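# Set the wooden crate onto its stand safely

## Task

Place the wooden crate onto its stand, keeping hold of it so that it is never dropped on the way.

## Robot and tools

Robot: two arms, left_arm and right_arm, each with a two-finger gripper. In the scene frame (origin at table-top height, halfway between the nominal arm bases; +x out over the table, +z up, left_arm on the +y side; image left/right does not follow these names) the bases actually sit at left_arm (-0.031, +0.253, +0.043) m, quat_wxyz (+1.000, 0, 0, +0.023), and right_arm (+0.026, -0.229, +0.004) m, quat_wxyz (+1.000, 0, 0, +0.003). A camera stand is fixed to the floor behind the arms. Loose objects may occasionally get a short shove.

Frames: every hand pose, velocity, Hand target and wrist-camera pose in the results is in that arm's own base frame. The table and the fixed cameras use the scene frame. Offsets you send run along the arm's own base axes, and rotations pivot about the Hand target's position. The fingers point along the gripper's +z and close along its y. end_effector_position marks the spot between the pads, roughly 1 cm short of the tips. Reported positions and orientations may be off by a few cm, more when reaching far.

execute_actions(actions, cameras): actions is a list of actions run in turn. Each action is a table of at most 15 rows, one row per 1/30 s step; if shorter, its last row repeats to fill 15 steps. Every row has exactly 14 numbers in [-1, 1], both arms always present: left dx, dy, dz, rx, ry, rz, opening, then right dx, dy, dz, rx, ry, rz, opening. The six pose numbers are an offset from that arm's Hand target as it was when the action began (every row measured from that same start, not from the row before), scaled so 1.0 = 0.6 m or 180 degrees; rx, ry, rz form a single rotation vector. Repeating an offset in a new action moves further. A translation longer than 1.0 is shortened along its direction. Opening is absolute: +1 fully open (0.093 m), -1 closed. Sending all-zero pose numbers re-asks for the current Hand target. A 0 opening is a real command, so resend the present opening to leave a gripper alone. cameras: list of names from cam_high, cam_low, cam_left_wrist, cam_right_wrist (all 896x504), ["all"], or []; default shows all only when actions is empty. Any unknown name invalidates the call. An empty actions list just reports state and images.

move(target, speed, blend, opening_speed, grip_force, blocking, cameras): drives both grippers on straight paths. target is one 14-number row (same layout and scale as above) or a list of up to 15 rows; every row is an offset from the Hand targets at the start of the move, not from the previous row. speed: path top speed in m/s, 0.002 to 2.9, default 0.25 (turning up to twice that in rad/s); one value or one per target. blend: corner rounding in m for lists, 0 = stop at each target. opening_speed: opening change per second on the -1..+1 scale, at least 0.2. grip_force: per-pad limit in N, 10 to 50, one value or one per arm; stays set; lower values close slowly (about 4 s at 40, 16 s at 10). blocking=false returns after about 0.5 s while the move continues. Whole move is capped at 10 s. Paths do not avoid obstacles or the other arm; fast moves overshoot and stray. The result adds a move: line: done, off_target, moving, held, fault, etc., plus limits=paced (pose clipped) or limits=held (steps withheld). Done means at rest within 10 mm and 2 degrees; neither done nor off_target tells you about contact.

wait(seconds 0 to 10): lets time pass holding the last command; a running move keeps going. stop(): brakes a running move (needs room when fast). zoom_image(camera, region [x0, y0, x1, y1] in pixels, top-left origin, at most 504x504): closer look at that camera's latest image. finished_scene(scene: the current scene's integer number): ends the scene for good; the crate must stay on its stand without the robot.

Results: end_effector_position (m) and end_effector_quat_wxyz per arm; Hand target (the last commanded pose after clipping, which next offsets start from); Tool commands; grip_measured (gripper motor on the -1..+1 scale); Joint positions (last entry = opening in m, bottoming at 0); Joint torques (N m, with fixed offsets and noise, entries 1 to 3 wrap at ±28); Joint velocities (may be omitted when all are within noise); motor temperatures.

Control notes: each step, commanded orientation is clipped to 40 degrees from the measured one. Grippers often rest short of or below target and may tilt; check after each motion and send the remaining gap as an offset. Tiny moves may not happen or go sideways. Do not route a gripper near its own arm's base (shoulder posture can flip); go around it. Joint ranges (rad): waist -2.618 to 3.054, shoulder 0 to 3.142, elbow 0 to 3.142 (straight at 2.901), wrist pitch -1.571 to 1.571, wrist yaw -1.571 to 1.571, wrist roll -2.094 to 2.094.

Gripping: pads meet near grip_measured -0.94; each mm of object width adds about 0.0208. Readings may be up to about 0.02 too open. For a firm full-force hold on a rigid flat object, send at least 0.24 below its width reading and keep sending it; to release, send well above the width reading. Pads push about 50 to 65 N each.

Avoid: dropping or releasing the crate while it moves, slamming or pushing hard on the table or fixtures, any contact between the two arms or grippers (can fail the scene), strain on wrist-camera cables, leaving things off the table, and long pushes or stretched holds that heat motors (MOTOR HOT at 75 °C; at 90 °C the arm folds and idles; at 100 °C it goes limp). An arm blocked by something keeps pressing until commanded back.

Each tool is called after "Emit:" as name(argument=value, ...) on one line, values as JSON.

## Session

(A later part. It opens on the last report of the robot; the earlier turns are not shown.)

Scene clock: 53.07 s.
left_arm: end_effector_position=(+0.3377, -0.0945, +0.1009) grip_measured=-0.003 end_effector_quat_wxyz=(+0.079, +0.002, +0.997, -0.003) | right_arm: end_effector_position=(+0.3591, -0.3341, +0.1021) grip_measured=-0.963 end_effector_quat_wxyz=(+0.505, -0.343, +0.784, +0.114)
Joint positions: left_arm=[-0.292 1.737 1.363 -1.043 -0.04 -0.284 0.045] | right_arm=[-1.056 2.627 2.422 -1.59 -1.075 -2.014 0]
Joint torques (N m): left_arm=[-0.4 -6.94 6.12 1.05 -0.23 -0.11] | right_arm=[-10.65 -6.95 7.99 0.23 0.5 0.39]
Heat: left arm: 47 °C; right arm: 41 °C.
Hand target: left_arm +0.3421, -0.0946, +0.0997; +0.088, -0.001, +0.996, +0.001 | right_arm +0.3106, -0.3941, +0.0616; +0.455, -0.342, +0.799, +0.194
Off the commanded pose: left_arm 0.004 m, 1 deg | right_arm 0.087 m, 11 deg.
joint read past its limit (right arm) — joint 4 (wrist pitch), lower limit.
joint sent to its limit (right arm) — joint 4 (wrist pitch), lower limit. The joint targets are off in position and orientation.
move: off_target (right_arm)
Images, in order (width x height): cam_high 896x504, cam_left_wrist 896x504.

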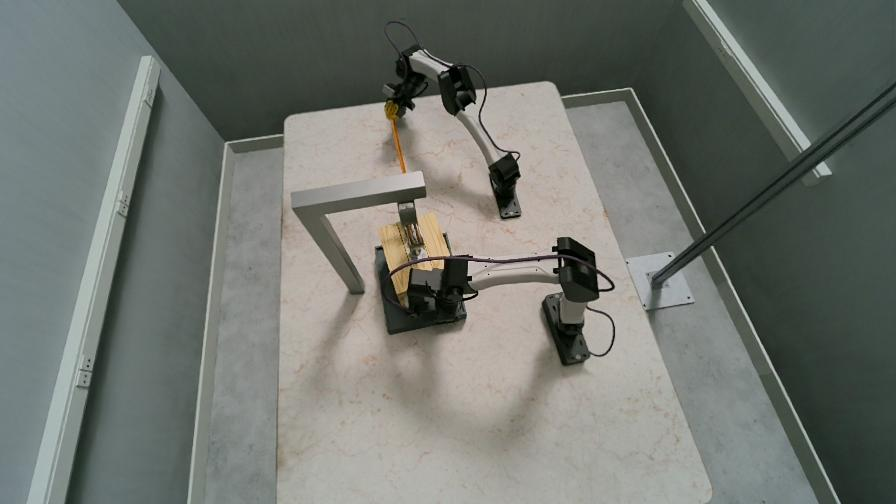

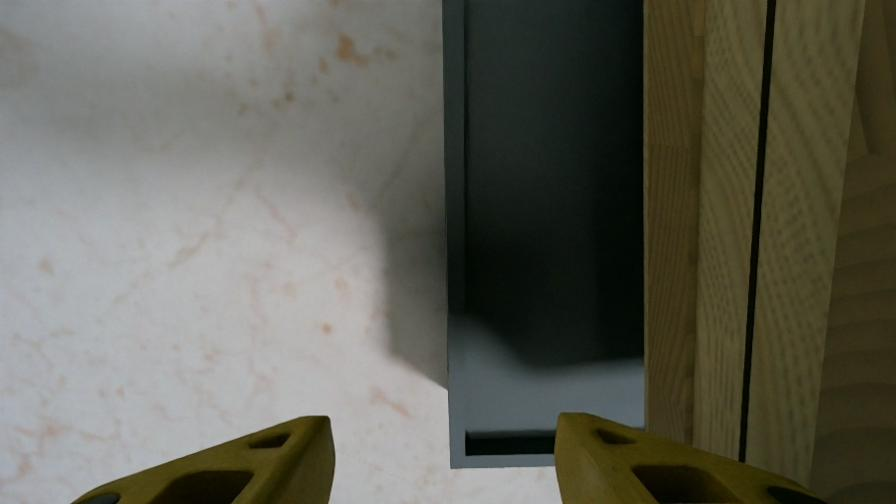

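Emit:
move(target=[[0,-0.007,-0.13,0,0,0,0,0,0,0,0,0,0,-1],[0,-0.007,-0.13,0,0,0,-1,0,0,0,0,0,0,-1],[-0.037,-0.043,-0.126,0,0,0,-1,0,0,0,0,0,0,-1]], speed=[0.1,0.05,0.05], opening_speed=1, cameras=["cam_high","cam_low","cam_left_wrist"])

Emit:
zoom_image(camera="cam_high", region=[340, 200, 540, 400])

Emit:
zoom_image(camera="cam_low", region=[400, 120, 680, 300])

Scene clock: 60.00 s.
left_arm: end_effector_position=(+0.3276, -0.1101, +0.0218) grip_measured=-0.943 end_effector_quat_wxyz=(+0.092, -0.010, +0.996, +0.018) | right_arm: end_effector_position=(+0.3591, -0.3341, +0.1021) grip_measured=-0.963 end_effector_quat_wxyz=(+0.505, -0.343, +0.784, +0.114)
Joint positions: left_arm=[-0.373 1.801 1.108 -0.72 -0.101 -0.384 0] | right_arm=[-1.056 2.627 2.422 -1.59 -1.075 -2.014 0]
Joint torques (N m): left_arm=[-2.1 -9.13 4.64 0.8 0.23 -0.02] | right_arm=[-10.65 -6.97 8.01 0.23 0.51 0.39]
Motor temperatures (°C): left_arm=[28 46 40 32 26 28 26] | right_arm=[43 34 40 28 31 26 30]
Heat: left arm: 46 °C; right arm: 43 °C.
Hand target: left_arm +0.3199, -0.1203, +0.0241; +0.088, -0.001, +0.996, +0.001 | right_arm +0.3106, -0.3941, +0.0616; +0.455, -0.342, +0.799, +0.194
Off the commanded pose: left_arm 0.013 m, 2 deg | right_arm 0.087 m, 11 deg.
joint read past its limit (right arm) — joint 4 (wrist pitch), lower limit.
joint sent to its limit (right arm) — joint 4 (wrist pitch), lower limit. The joint targets are off in position and orientation.
move: off_target (left_arm, right_arm)
Images, in order (width x height): cam_high 896x504, cam_low 896x504, cam_left_wrist 896x504.

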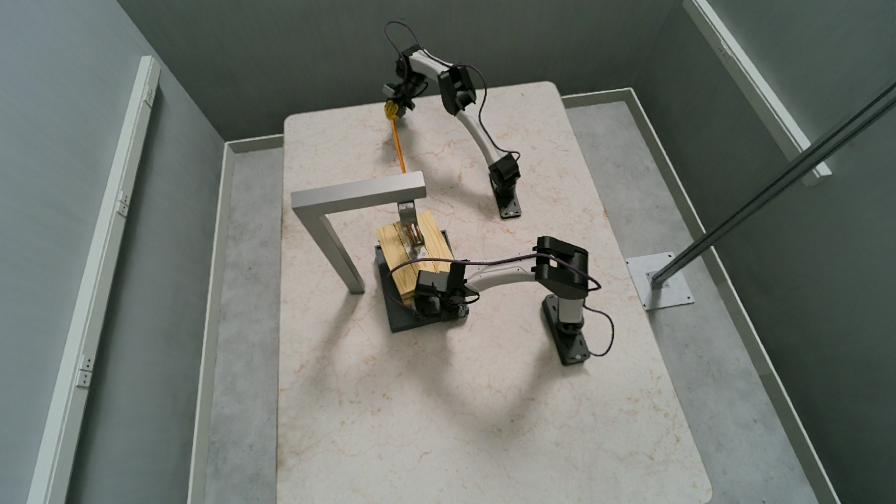

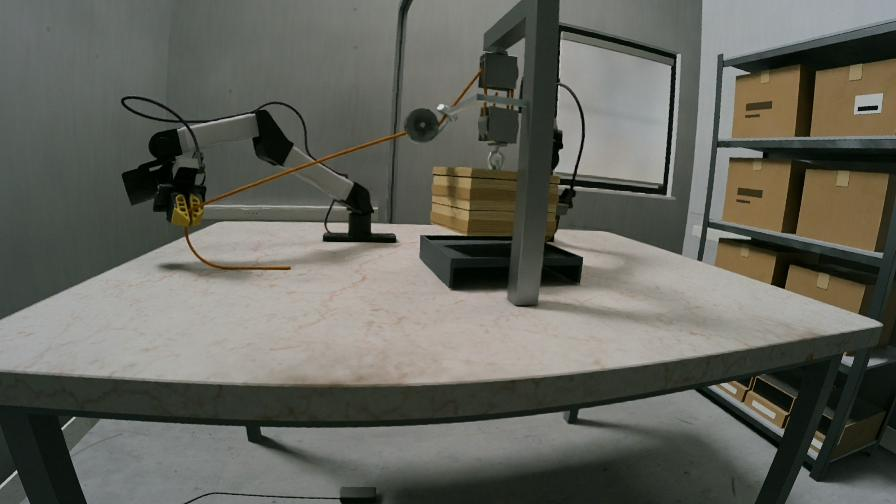

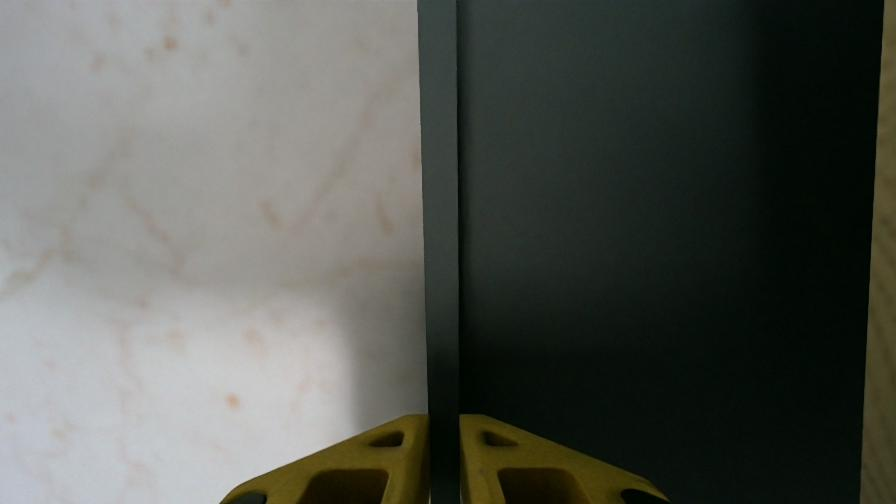

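Scaled by 2.520 from the camera's 896x504 image, which has a finer 1280x720 frame.

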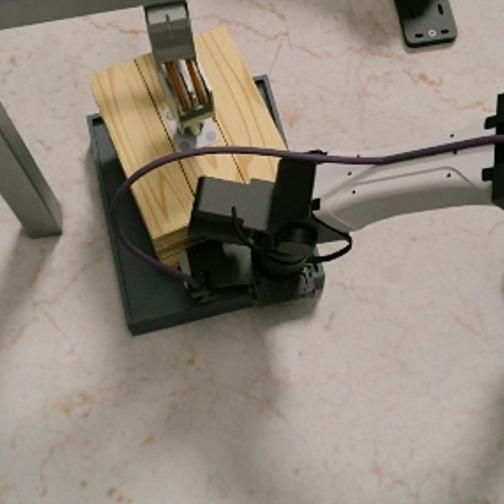

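Scaled by 1.800 from the camera's 896x504 image, which has a finer 1280x720 frame.

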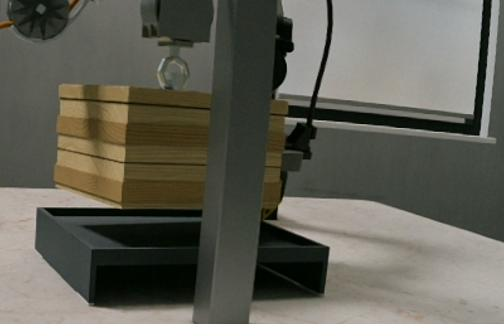

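Emit:
move(target=[[0.006,0.022,0,0,0,0,-1,0,0,0,0,0,0,-1],[0.006,0.022,0,0,0,0,0.1,0,0,0,0,0,0,-1],[0.006,0.045,0.01,0,0,0,0.1,0,0,0,0,0,0,-1],[0.006,0.06,0.2,0,0,0,0.1,0,0,0,0,0,0,-1],[0,0.15,0.22,0,0,0,0.1,0,0,0,0,0,0,-1]], speed=[0.05,0.05,0.04,0.12,0.2], blend=[0,0,0.005,0.02,0], opening_speed=1, cameras=["cam_high","cam_low","cam_left_wrist"])

Emit:
zoom_image(camera="cam_high", region=[340, 200, 540, 400])

Emit:
zoom_image(camera="cam_low", region=[400, 120, 680, 300])

Scene clock: 66.33 s.
left_arm: end_effector_position=(+0.3142, -0.0283, +0.1391) grip_measured=+0.097 end_effector_quat_wxyz=(+0.061, -0.005, +0.998, +0.008) | right_arm: end_effector_position=(+0.3591, -0.3341, +0.1021) grip_measured=-0.963 end_effector_quat_wxyz=(+0.505, -0.343, +0.784, +0.114)
Joint positions: left_arm=[-0.105 1.625 1.395 -1.221 -0.029 -0.113 0.05] | right_arm=[-1.056 2.627 2.422 -1.59 -1.075 -2.014 0]
Joint torques (N m): left_arm=[-0.2 -8.81 9.05 0.71 0.01 0.06] | right_arm=[-10.63 -6.95 8.01 0.23 0.5 0.39]
Heat: left arm: 46 °C; right arm: 44 °C.
Hand target: left_arm +0.3198, -0.0303, +0.1561; +0.087, -0.001, +0.996, +0.001 | right_arm +0.3106, -0.3941, +0.0616; +0.455, -0.342, +0.799, +0.194
Off the commanded pose: left_arm 0.018 m, 3 deg | right_arm 0.087 m, 11 deg.
joint read past its limit (right arm) — joint 4 (wrist pitch), lower limit.
joint sent to its limit (right arm) — joint 4 (wrist pitch), lower limit. The joint targets are off in position and orientation.
move: off_target (left_arm, right_arm)
Images, in order (width x height): cam_high 896x504, cam_low 896x504, cam_left_wrist 896x504.

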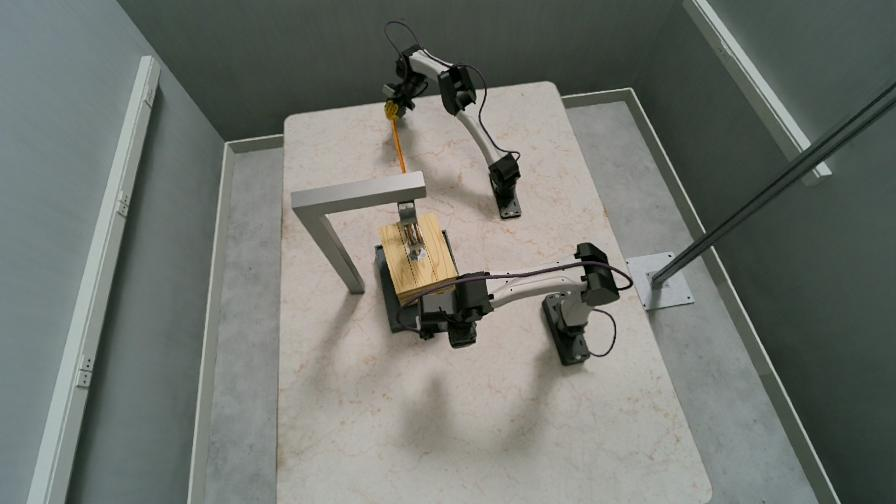

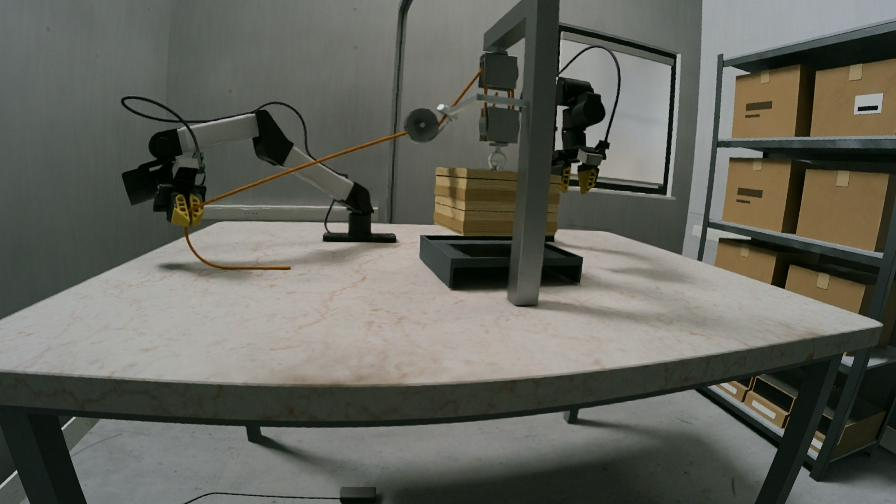

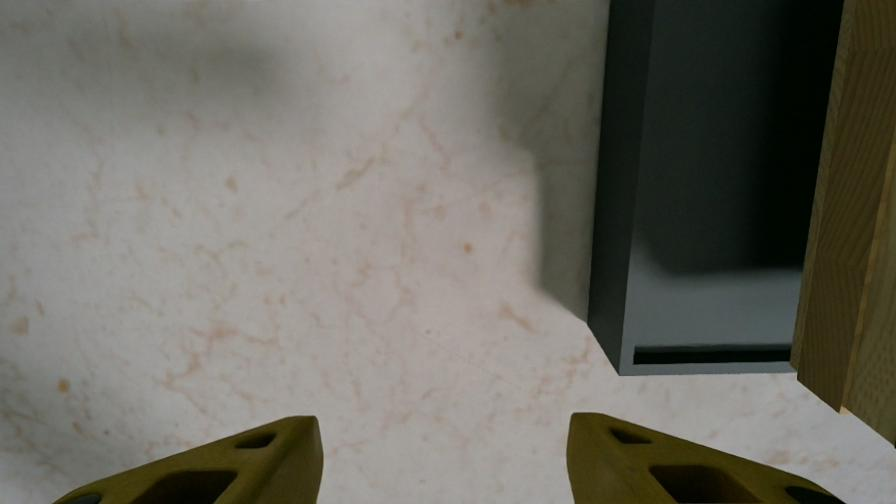

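Scaled by 2.520 from the camera's 896x504 image, which has a finer 1280x720 frame.

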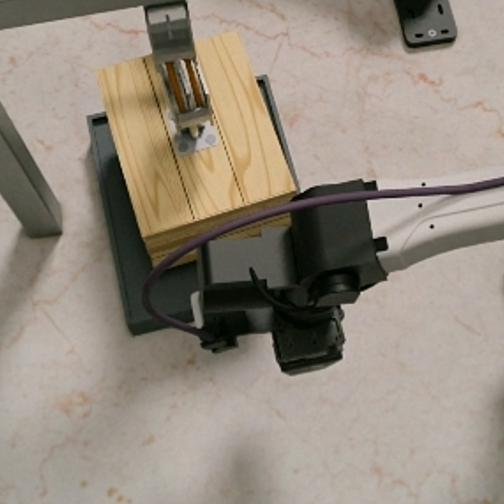

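Scaled by 1.800 from the camera's 896x504 image, which has a finer 1280x720 frame.

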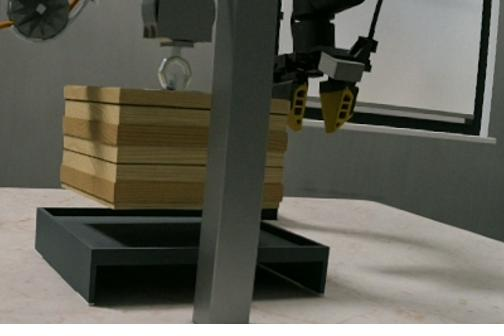

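Emit:
move(target=[[0,0.1,0.2,-0.109,0.109,0.491,-1,0,0,0,0,0,0,-1],[0.21,0.05,0.1,-0.109,0.109,0.491,-1,0,0,0,0,0,0,-1],[0.21,0.03,-0.234,-0.109,0.109,0.491,-1,0,0,0,0,0,0,-1],[0.21,-0.146,-0.234,-0.109,0.109,0.491,-1,0,0,0,0,0,0,-1]], speed=[0.25,0.25,0.2,0.07], blend=[0.03,0.03,0.01,0], cameras=["cam_high","cam_low","cam_left_wrist"])

Emit:
zoom_image(camera="cam_high", region=[340, 200, 540, 400])

Emit:
zoom_image(camera="cam_low", region=[400, 120, 680, 300])

Scene clock: 79.23 s.
left_arm: end_effector_position=(+0.4417, -0.1063, +0.0132) grip_measured=-0.978 end_effector_quat_wxyz=(+0.090, +0.705, -0.698, +0.080) | right_arm: end_effector_position=(+0.3591, -0.3341, +0.1021) grip_measured=-0.963 end_effector_quat_wxyz=(+0.505, -0.343, +0.784, +0.114)
Joint positions: left_arm=[-0.148 2.325 1.865 -1.087 0.24 -1.732 0] | right_arm=[-1.056 2.627 2.422 -1.59 -1.075 -2.014 0]
Joint torques (N m): left_arm=[-1.81 -10.7 7.54 0.55 0.26 -0.13] | right_arm=[-10.65 -6.95 8.01 0.23 0.51 0.39]
Heat: left arm: 46 °C; right arm: 45 °C.
Hand target: left_arm +0.4458, -0.1179, +0.0157; +0.093, +0.701, -0.701, +0.092 | right_arm +0.3106, -0.3941, +0.0616; +0.455, -0.342, +0.799, +0.194
Off the commanded pose: left_arm 0.013 m, 1 deg | right_arm 0.087 m, 11 deg.
joint read past its limit (right arm) — joint 4 (wrist pitch), lower limit.
joint sent to its limit (right arm) — joint 4 (wrist pitch), lower limit. The joint targets are off in position and orientation.
move: off_target (left_arm, right_arm)
Images, in order (width x height): cam_high 896x504, cam_low 896x504, cam_left_wrist 896x504.

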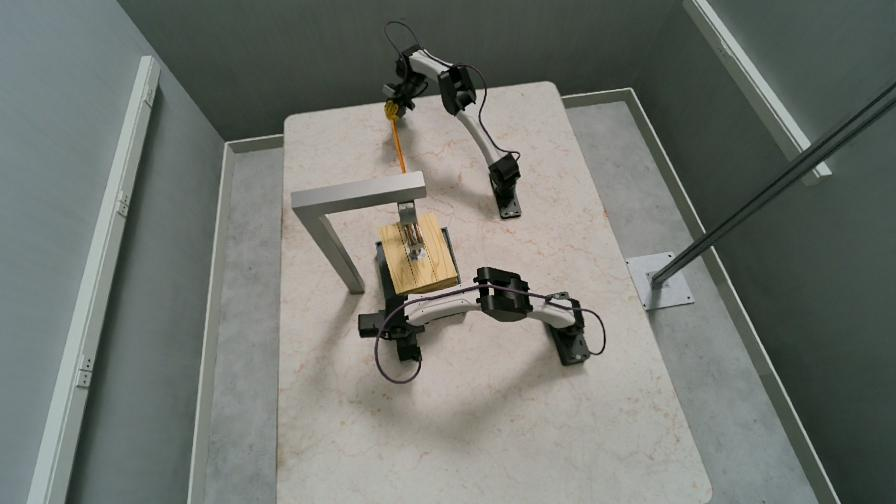

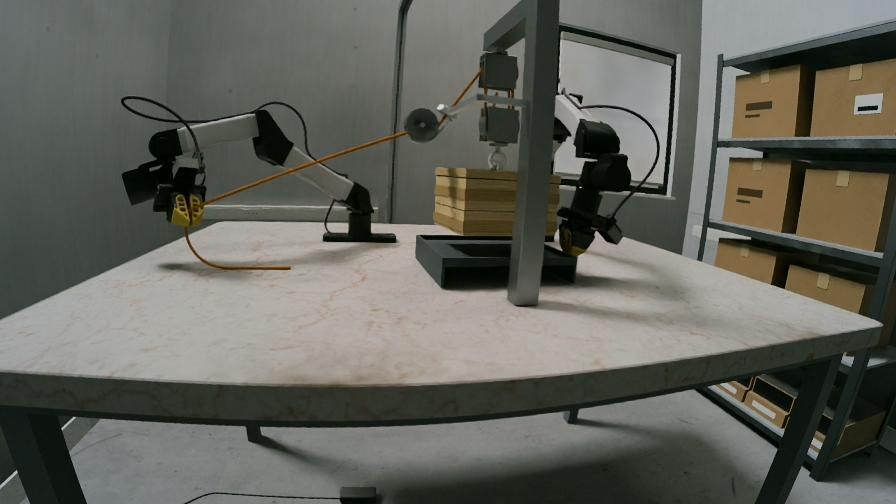

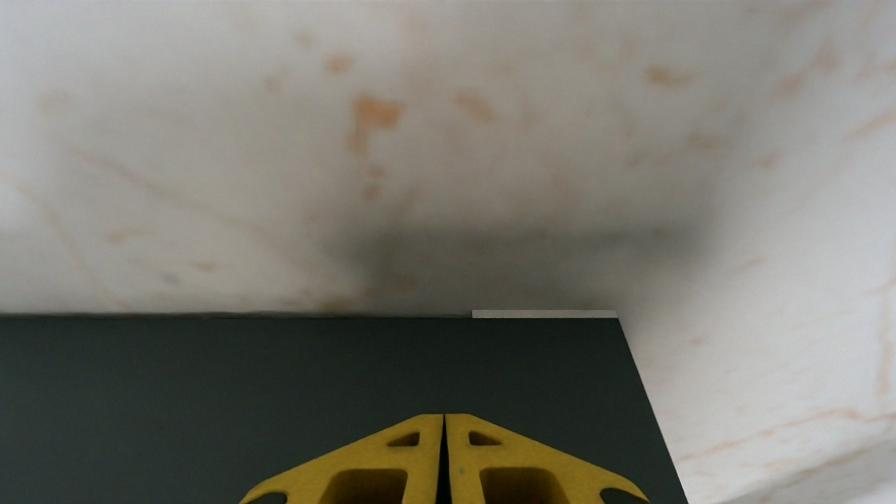

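Scaled by 2.520 from the camera's 896x504 image, which has a finer 1280x720 frame.

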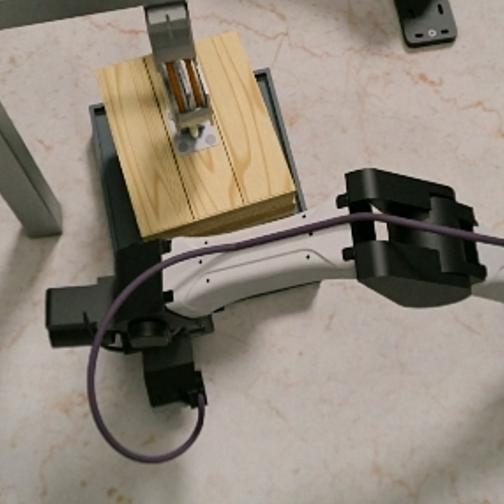

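Scaled by 1.800 from the camera's 896x504 image, which has a finer 1280x720 frame.

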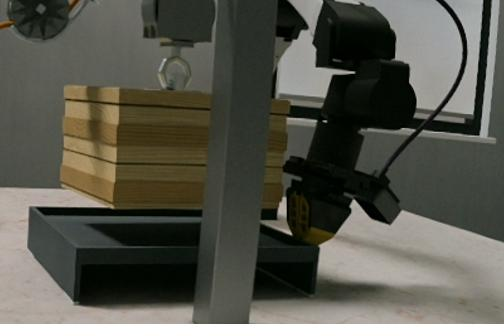

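Emit:
move(target=[[0,0.2,0.05,0,0,0,-1,0.083,0.19,0.033,0,0,0.078,-1],[0,0.2,0.05,0,0,0,-1,0.043,0.41,0.123,0,0,0.078,-1]], speed=0.055, blend=[0.02,0], cameras=["all"])

Emit:
zoom_image(camera="cam_low", region=[400, 120, 680, 300])

Emit:
zoom_image(camera="cam_high", region=[340, 200, 540, 400])

Emit:
zoom_image(camera="cam_right_wrist", region=[0, 0, 448, 250])

Scene clock: 88.30 s.
left_arm: end_effector_position=(+0.4399, -0.0004, +0.0351) grip_measured=-0.978 end_effector_quat_wxyz=(+0.102, +0.703, -0.700, +0.081) | right_arm: end_effector_position=(+0.3368, -0.1462, +0.1244) grip_measured=-0.963 end_effector_quat_wxyz=(+0.426, -0.422, +0.755, +0.267)
Joint positions: left_arm=[0.096 2.325 1.949 -1.249 0.255 -1.472 0] | right_arm=[-0.8 2.178 1.711 -1.58 -0.979 -2.076 0]
Joint velocities: left_arm=[-0.027 -0.002 0.002 -0.154 0.007 0.007 0] | right_arm=[within noise]
Joint torques (N m): left_arm=[0.36 -11.99 8.39 0.18 0.11 0.05] | right_arm=[-0.36 -13.44 4 -0.3 -0.42 0.04]
Motor temperatures (°C): left_arm=[27 47 43 31 25 28 26] | right_arm=[44 39 41 28 31 26 30]
Heat: left arm: 47 °C; right arm: 44 °C.
Hand target: left_arm +0.4459, +0.0020, +0.0457; +0.093, +0.701, -0.701, +0.092 | right_arm +0.3363, -0.1482, +0.1354; +0.428, -0.437, +0.751, +0.248
Off the commanded pose: left_arm 0.012 m, 2 deg | right_arm 0.011 m, 3 deg.
joint read past its limit (right arm) — joint 4 (wrist pitch), lower limit.
joint sent to its limit (right arm) — joint 4 (wrist pitch), lower limit. The joint targets still meet the commanded pose.
move: off_target (left_arm, right_arm)

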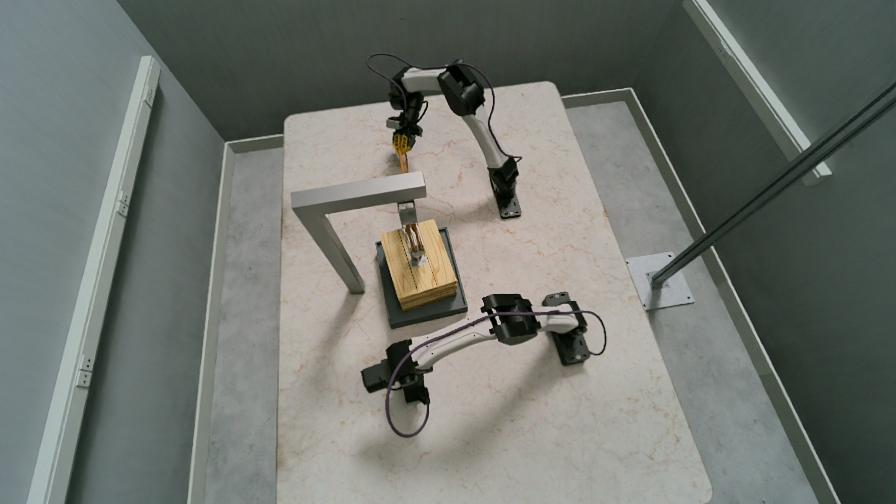

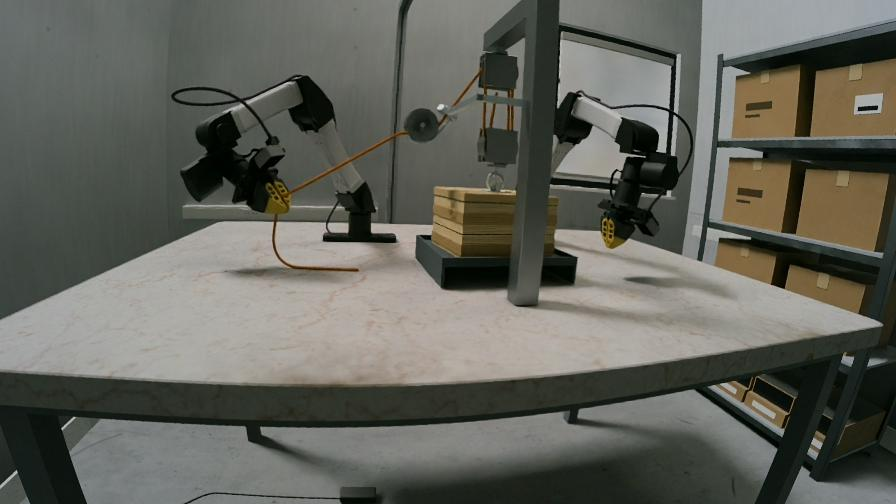

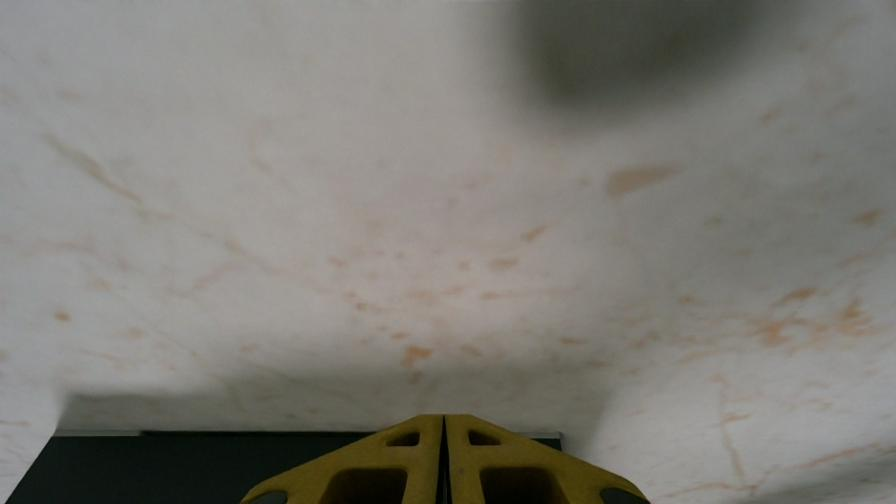

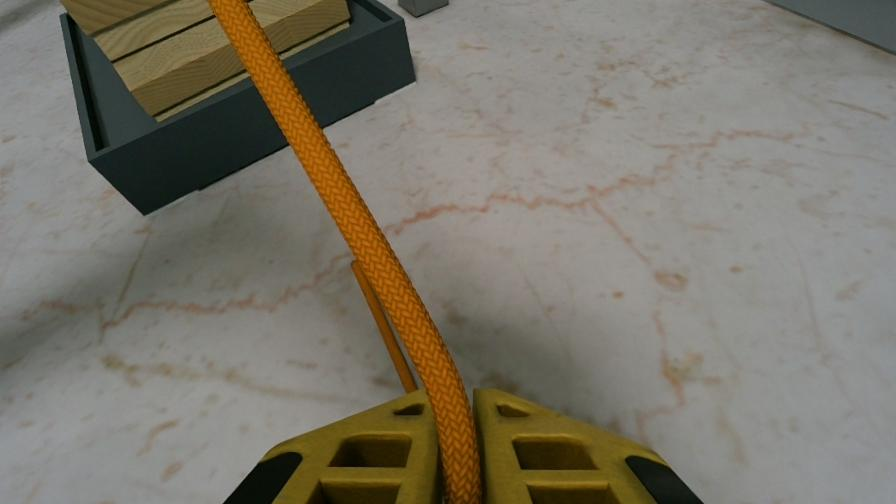

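Scaled by 1.800 from the camera's 896x504 image, which has a finer 1280x720 frame.

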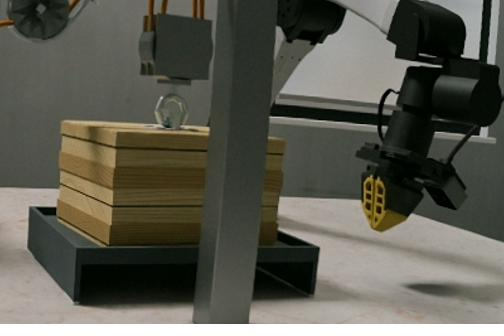

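Scaled by 2.520 from the camera's 896x504 image, which has a finer 1280x720 frame.

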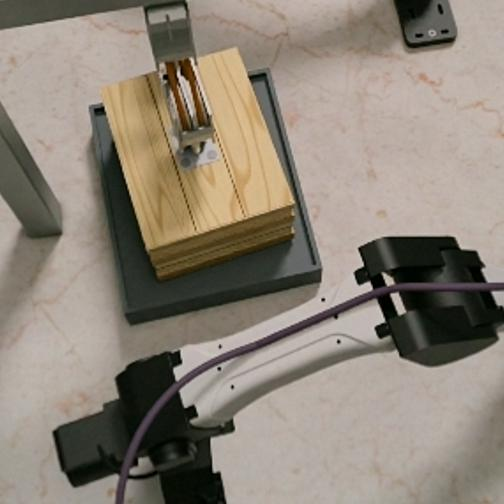

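Scaled by 1.125 from the camera's 896x504 image, which has a finer 1280x720 frame.

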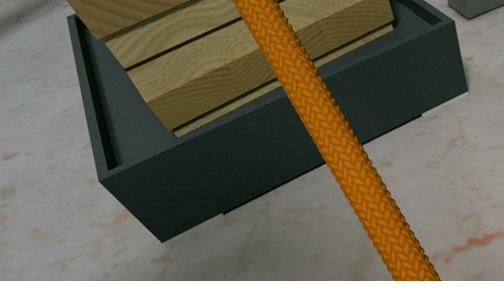

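Level and inside. Slack, release, back away.

Emit:
move(target=[[0,0,0,0,0,0,-1,-0.02,0.07,0.04,0,0,0,-1],[0,0,0,0,0,0,-1,-0.02,0.07,0.04,0,0,0,0.3],[0,0,0,0,0,0,-1,-0.06,-0.05,0.12,0,0,0,0.3]], speed=0.1, opening_speed=1, cameras=["cam_high","cam_low","cam_right_wrist"])

Emit:
zoom_image(camera="cam_low", region=[400, 120, 680, 300])

Scene clock: 100.57 s.
left_arm: end_effector_position=(+0.4399, -0.0004, +0.0351) grip_measured=-0.978 end_effector_quat_wxyz=(+0.102, +0.703, -0.700, +0.081) | right_arm: end_effector_position=(+0.3027, -0.1791, +0.1912) grip_measured=+0.297 end_effector_quat_wxyz=(+0.447, -0.385, +0.792, +0.156)
Joint positions: left_arm=[0.096 2.325 1.949 -1.249 0.255 -1.472 0] | right_arm=[-0.94 1.918 1.656 -1.539 -0.968 -1.966 0.059]
Joint velocities: left_arm=[-0.002 0.012 -0.007 -0.051 0.154 0.022 0] | right_arm=[within noise]
Joint torques (N m): left_arm=[0.43 -11.92 8.46 0.18 0.1 0.04] | right_arm=[-0.31 -11.25 6.74 -0.31 -0.51 0.04]
Heat: left arm: 48 °C; right arm: 42 °C.
Hand target: left_arm +0.4459, +0.0020, +0.0457; +0.093, +0.701, -0.701, +0.092 | right_arm +0.3003, -0.1783, +0.2075; +0.428, -0.437, +0.751, +0.248
Off the commanded pose: left_arm 0.012 m, 2 deg | right_arm 0.016 m, 13 deg.
joint sent to its limit (right arm) — joint 4 (wrist pitch), lower limit. The joint targets are off in orientation, not in position.
move: off_target (left_arm, right_arm); target 2's new opening was sent with right_arm's hand 0.010 m and 3 deg from that target
Images, in order (width x height): cam_high 896x504, cam_low 896x504, cam_right_wrist 896x504.

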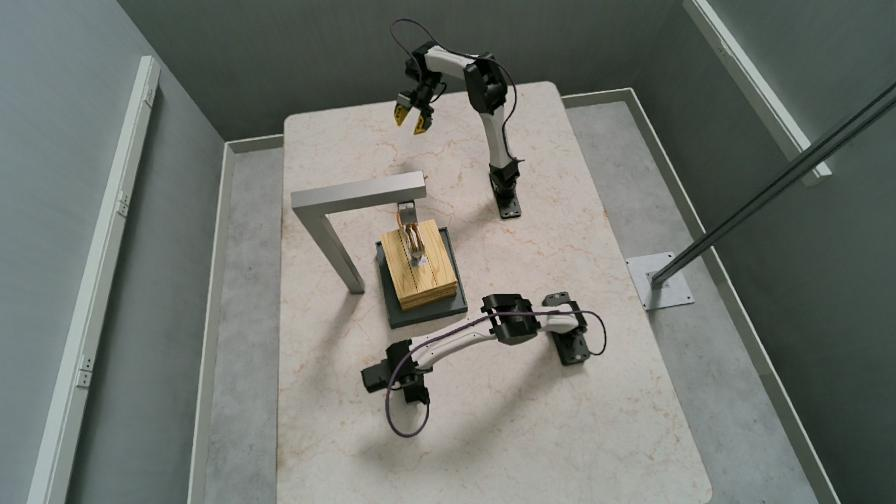

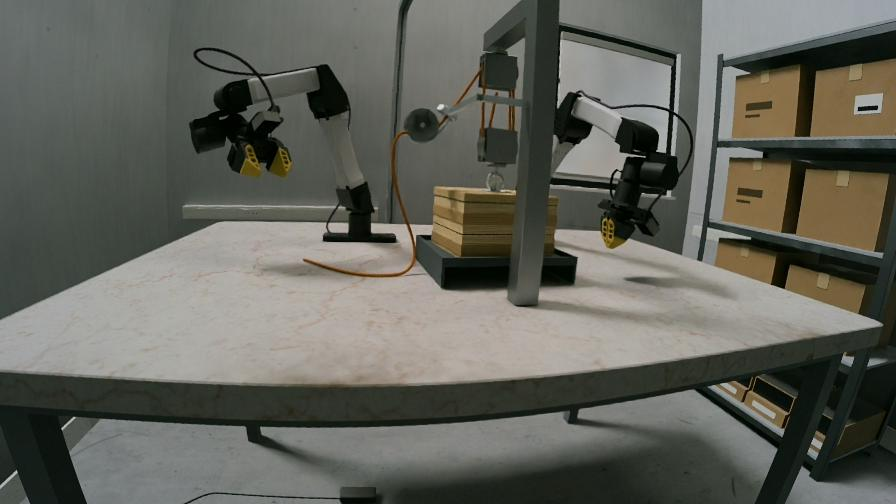

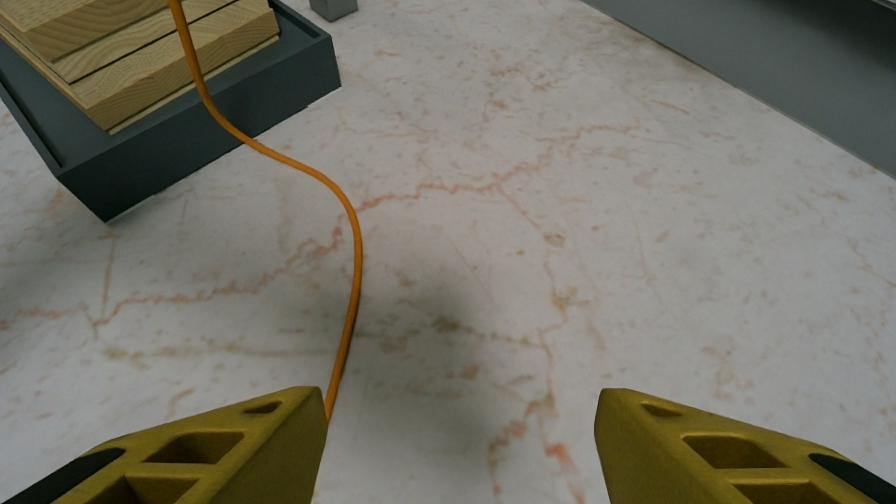

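Scaled by 1.800 from the camera's 896x504 image, which has a finer 1280x720 frame.

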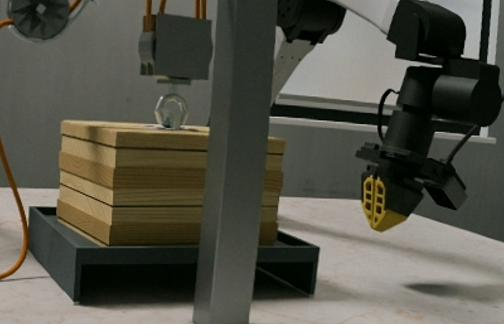

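Emit:
finished_scene(scene=2)

The scene is finished: the task was done.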